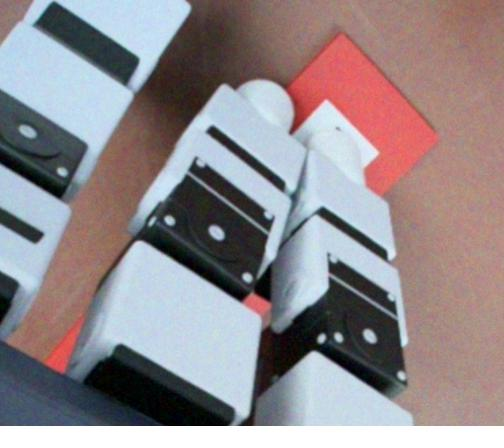

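Request:
move:
  arm4: {"target": [0.3020, -0.5500, 0.880, 0.1721, 0.9763, 0.1285, 0.0227], "speed": 0.06}

Request:
move:
  arm4: {"target": [0.3000, -0.5540, 0.846, 0.1721, 0.9763, 0.1285, 0.0227], "speed": 0.05}
  cameras: ["arm4_cam_wrist"]

Request:
zoom_image:
  camera: "arm4_cam_wrist"
  region: [180, 0, 440, 220]

Scene clock: 1332.27 s.
Joint torques (N m): arm1=[1.61 -22.53 6.31 7.09 -0.17 0.91] | arm2=[0.38 1.14 8.38 1.95 0.03 0.03] | arm3=[-0.85 1.14 11.88 1.01 -0.09 -0.17] | arm4=[0.44 -12.16 6.74 -1.03 0.27 0.03]
Motor temperatures (°C): arm1=[29 38 31 27 27 27] | arm2=[25 24 38 26 26 25] | arm3=[30 28 43 27 25 25] | arm4=[31 25 32 25 23 25]
Heat: arm1: hottest joint2_rad 38 °C; arm2: hottest joint3_rad 38 °C; arm3: hottest joint3_rad 43 °C; arm4: hottest joint3_rad 32 °C.
move: arm4 done
Joint velocities: within noise
arm1, arm2, arm3: as last shown
arm1.on_its_own: joint2_rad reads +1.961 and still pushes toward +1.800 since a time_out; joint4_rad reads +1.447 and still pushes toward +1.570 since a time_out; joint6_rad reads +0.024 and still pushes toward +0.114 since a time_out
arm4.joint_positions: joint1_rad=-0.880 joint2_rad=+1.418 joint3_rad=+0.978 joint4_rad=-1.285 joint5_rad=+0.311 joint6_rad=+2.080 hand_index_mcp=+0.751 hand_index_abd=-0.093 hand_index_pip=+0.573 hand_index_dip=+0.696 hand_middle_mcp=+0.756 hand_middle_abd=+0.093 hand_middle_pip=+0.576 hand_middle_dip=+0.696 hand_ring_mcp=+0.855 hand_ring_abd=+0.000 hand_ring_pip=+0.106 hand_ring_dip=+0.303 hand_thumb_cmc=+1.000 hand_thumb_axl=+0.676 hand_thumb_mcp=+0.949 hand_thumb_ipl=+0.498 hand_current_limit=+0.000 hand_speed=-0.600
arm4.joint_status: not commanded
arm4.hand_state: goal,goal,goal,goal,goal,goal,goal,goal,goal,goal,goal,goal,goal,goal,goal,goal
arm4.index_mcp_current_ma: -12
arm4.index_abd_current_ma: 26
arm4.index_pip_current_ma: -10
arm4.index_dip_current_ma: 0
arm4.middle_mcp_current_ma: 7
arm4.middle_abd_current_ma: -25
arm4.middle_pip_current_ma: 1
arm4.middle_dip_current_ma: 0
arm4.ring_mcp_current_ma: 20
arm4.ring_abd_current_ma: 1
arm4.ring_pip_current_ma: 26
arm4.ring_dip_current_ma: 13
arm4.thumb_cmc_current_ma: -1
arm4.thumb_axl_current_ma: -8
arm4.thumb_mcp_current_ma: -5
arm4.thumb_ipl_current_ma: -8
arm4.hand_goal_index_mcp: 0.754
arm4.hand_goal_index_abd: -0.100
arm4.hand_goal_index_pip: 0.576
arm4.hand_goal_index_dip: 0.696
arm4.hand_goal_middle_mcp: 0.754
arm4.hand_goal_middle_abd: 0.100
arm4.hand_goal_middle_pip: 0.576
arm4.hand_goal_middle_dip: 0.696
arm4.hand_goal_ring_mcp: 0.850
arm4.hand_goal_ring_abd: 0.000
arm4.hand_goal_ring_pip: 0.100
arm4.hand_goal_ring_dip: 0.300
arm4.hand_goal_thumb_cmc: 1.000
arm4.hand_goal_thumb_axl: 0.678
arm4.hand_goal_thumb_mcp: 0.950
arm4.hand_goal_thumb_ipl: 0.500
arm4.hand: x=+0.3082 y=-0.5486 z=+0.8798 quat_wxyz=(+0.169, +0.977, +0.125, +0.028) (m; scene frame)
arm4.hand_target: x=+0.3022 y=-0.5500 z=+0.8800 quat_wxyz=(+0.172, +0.976, +0.128, +0.023) (m; scene frame)
arm4.hand_status: done (0.006 m and 0.8 deg from the pose sent, 0.025 m and 1.7 deg at the start)
pictures: none

Scene clock: 1333.47 s.
Joint torques (N m): arm1=[1.61 -22.53 6.3 7.1 -0.17 0.9] | arm2=[0.44 0.73 8.4 1.92 0.03 0.03] | arm3=[-1.08 1.14 11.88 0.99 -0.11 -0.16] | arm4=[0.15 -9.05 4.86 1.02 0.3 -0.01]
Motor temperatures (°C): arm1=[29 38 31 27 27 27] | arm2=[25 24 38 26 26 25] | arm3=[30 28 43 27 25 25] | arm4=[31 25 32 25 23 25]
Heat: arm1: hottest joint2_rad 38 °C; arm2: hottest joint3_rad 38 °C; arm3: hottest joint3_rad 43 °C; arm4: hottest joint3_rad 32 °C.
move: arm4 off_target
Joint velocities: within noise
arm1, arm2, arm3: as last shown
arm1.on_its_own: joint2_rad reads +1.961 and still pushes toward +1.800 since a time_out; joint4_rad reads +1.447 and still pushes toward +1.570 since a time_out; joint6_rad reads +0.024 and still pushes toward +0.114 since a time_out
arm4.joint_positions: joint1_rad=-0.880 joint2_rad=+1.418 joint3_rad=+0.934 joint4_rad=-1.232 joint5_rad=+0.311 joint6_rad=+2.080 hand_index_mcp=+0.747 hand_index_abd=-0.083 hand_index_pip=+0.573 hand_index_dip=+0.696 hand_middle_mcp=+0.751 hand_middle_abd=+0.104 hand_middle_pip=+0.575 hand_middle_dip=+0.696 hand_ring_mcp=+0.855 hand_ring_abd=+0.000 hand_ring_pip=+0.106 hand_ring_dip=+0.303 hand_thumb_cmc=+1.000 hand_thumb_axl=+0.676 hand_thumb_mcp=+0.949 hand_thumb_ipl=+0.498 hand_current_limit=+0.000 hand_speed=-0.600
arm4.joint_status: not commanded
arm4.hand_state: goal,goal,goal,goal,goal,goal,goal,goal,goal,goal,goal,goal,goal,goal,goal,goal
arm4.index_mcp_current_ma: -29
arm4.index_abd_current_ma: 64
arm4.index_pip_current_ma: -11
arm4.index_dip_current_ma: 0
arm4.middle_mcp_current_ma: -12
arm4.middle_abd_current_ma: 13
arm4.middle_pip_current_ma: -3
arm4.middle_dip_current_ma: 0
arm4.ring_mcp_current_ma: 20
arm4.ring_abd_current_ma: 1
arm4.ring_pip_current_ma: 26
arm4.ring_dip_current_ma: 13
arm4.thumb_cmc_current_ma: -1
arm4.thumb_axl_current_ma: -8
arm4.thumb_mcp_current_ma: -5
arm4.thumb_ipl_current_ma: -8
arm4.hand_goal_index_mcp: 0.754
arm4.hand_goal_index_abd: -0.100
arm4.hand_goal_index_pip: 0.576
arm4.hand_goal_index_dip: 0.696
arm4.hand_goal_middle_mcp: 0.754
arm4.hand_goal_middle_abd: 0.100
arm4.hand_goal_middle_pip: 0.576
arm4.hand_goal_middle_dip: 0.696
arm4.hand_goal_ring_mcp: 0.850
arm4.hand_goal_ring_abd: 0.000
arm4.hand_goal_ring_pip: 0.100
arm4.hand_goal_ring_dip: 0.300
arm4.hand_goal_thumb_cmc: 1.000
arm4.hand_goal_thumb_axl: 0.678
arm4.hand_goal_thumb_mcp: 0.950
arm4.hand_goal_thumb_ipl: 0.500
arm4.hand: x=+0.3043 y=-0.5522 z=+0.8640 quat_wxyz=(+0.167, +0.978, +0.125, +0.032) (m; scene frame)
arm4.hand_target: x=+0.2994 y=-0.5544 z=+0.8469 quat_wxyz=(+0.172, +0.976, +0.128, +0.023) (m; scene frame)
arm4.hand_status: off_target (0.019 m and 1.3 deg from the pose sent, 0.035 m and 0.8 deg at the start)
pictures: arm4_cam_wrist
camera_calibration:
arm4_cam_wrist: T_world_to_cam=[[-0.615586, -0.775258, 0.141526, -0.323375], [-0.574918, 0.564613, 0.592183, -0.0876497], [-0.539002, 0.283174, -0.793278, 1.12336], [0, 0, 0, 1]] pos_world=[0.356036, -0.519316, 0.988806]

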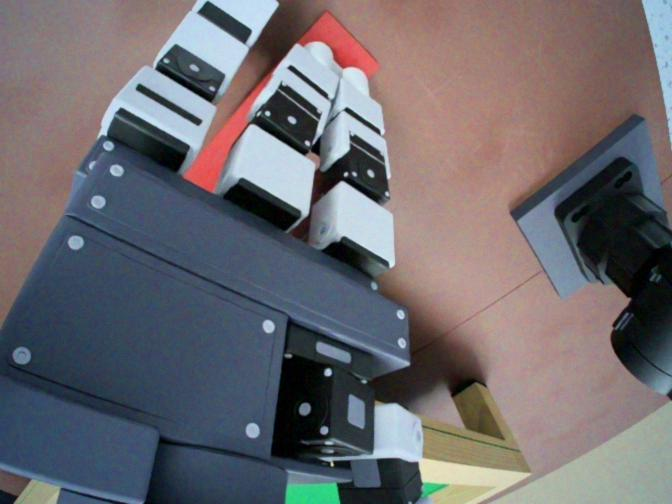

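Scaled by 1.938 from the camera's 672x504 image, which has a finer 960x720 frame.

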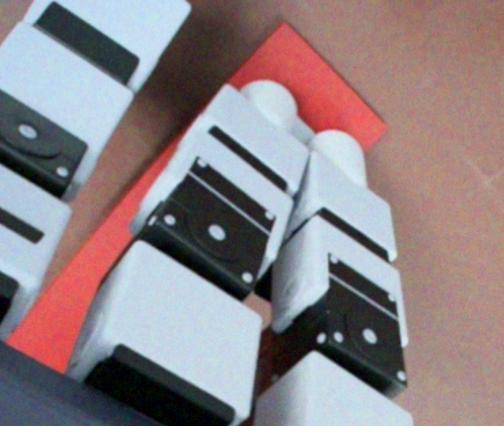

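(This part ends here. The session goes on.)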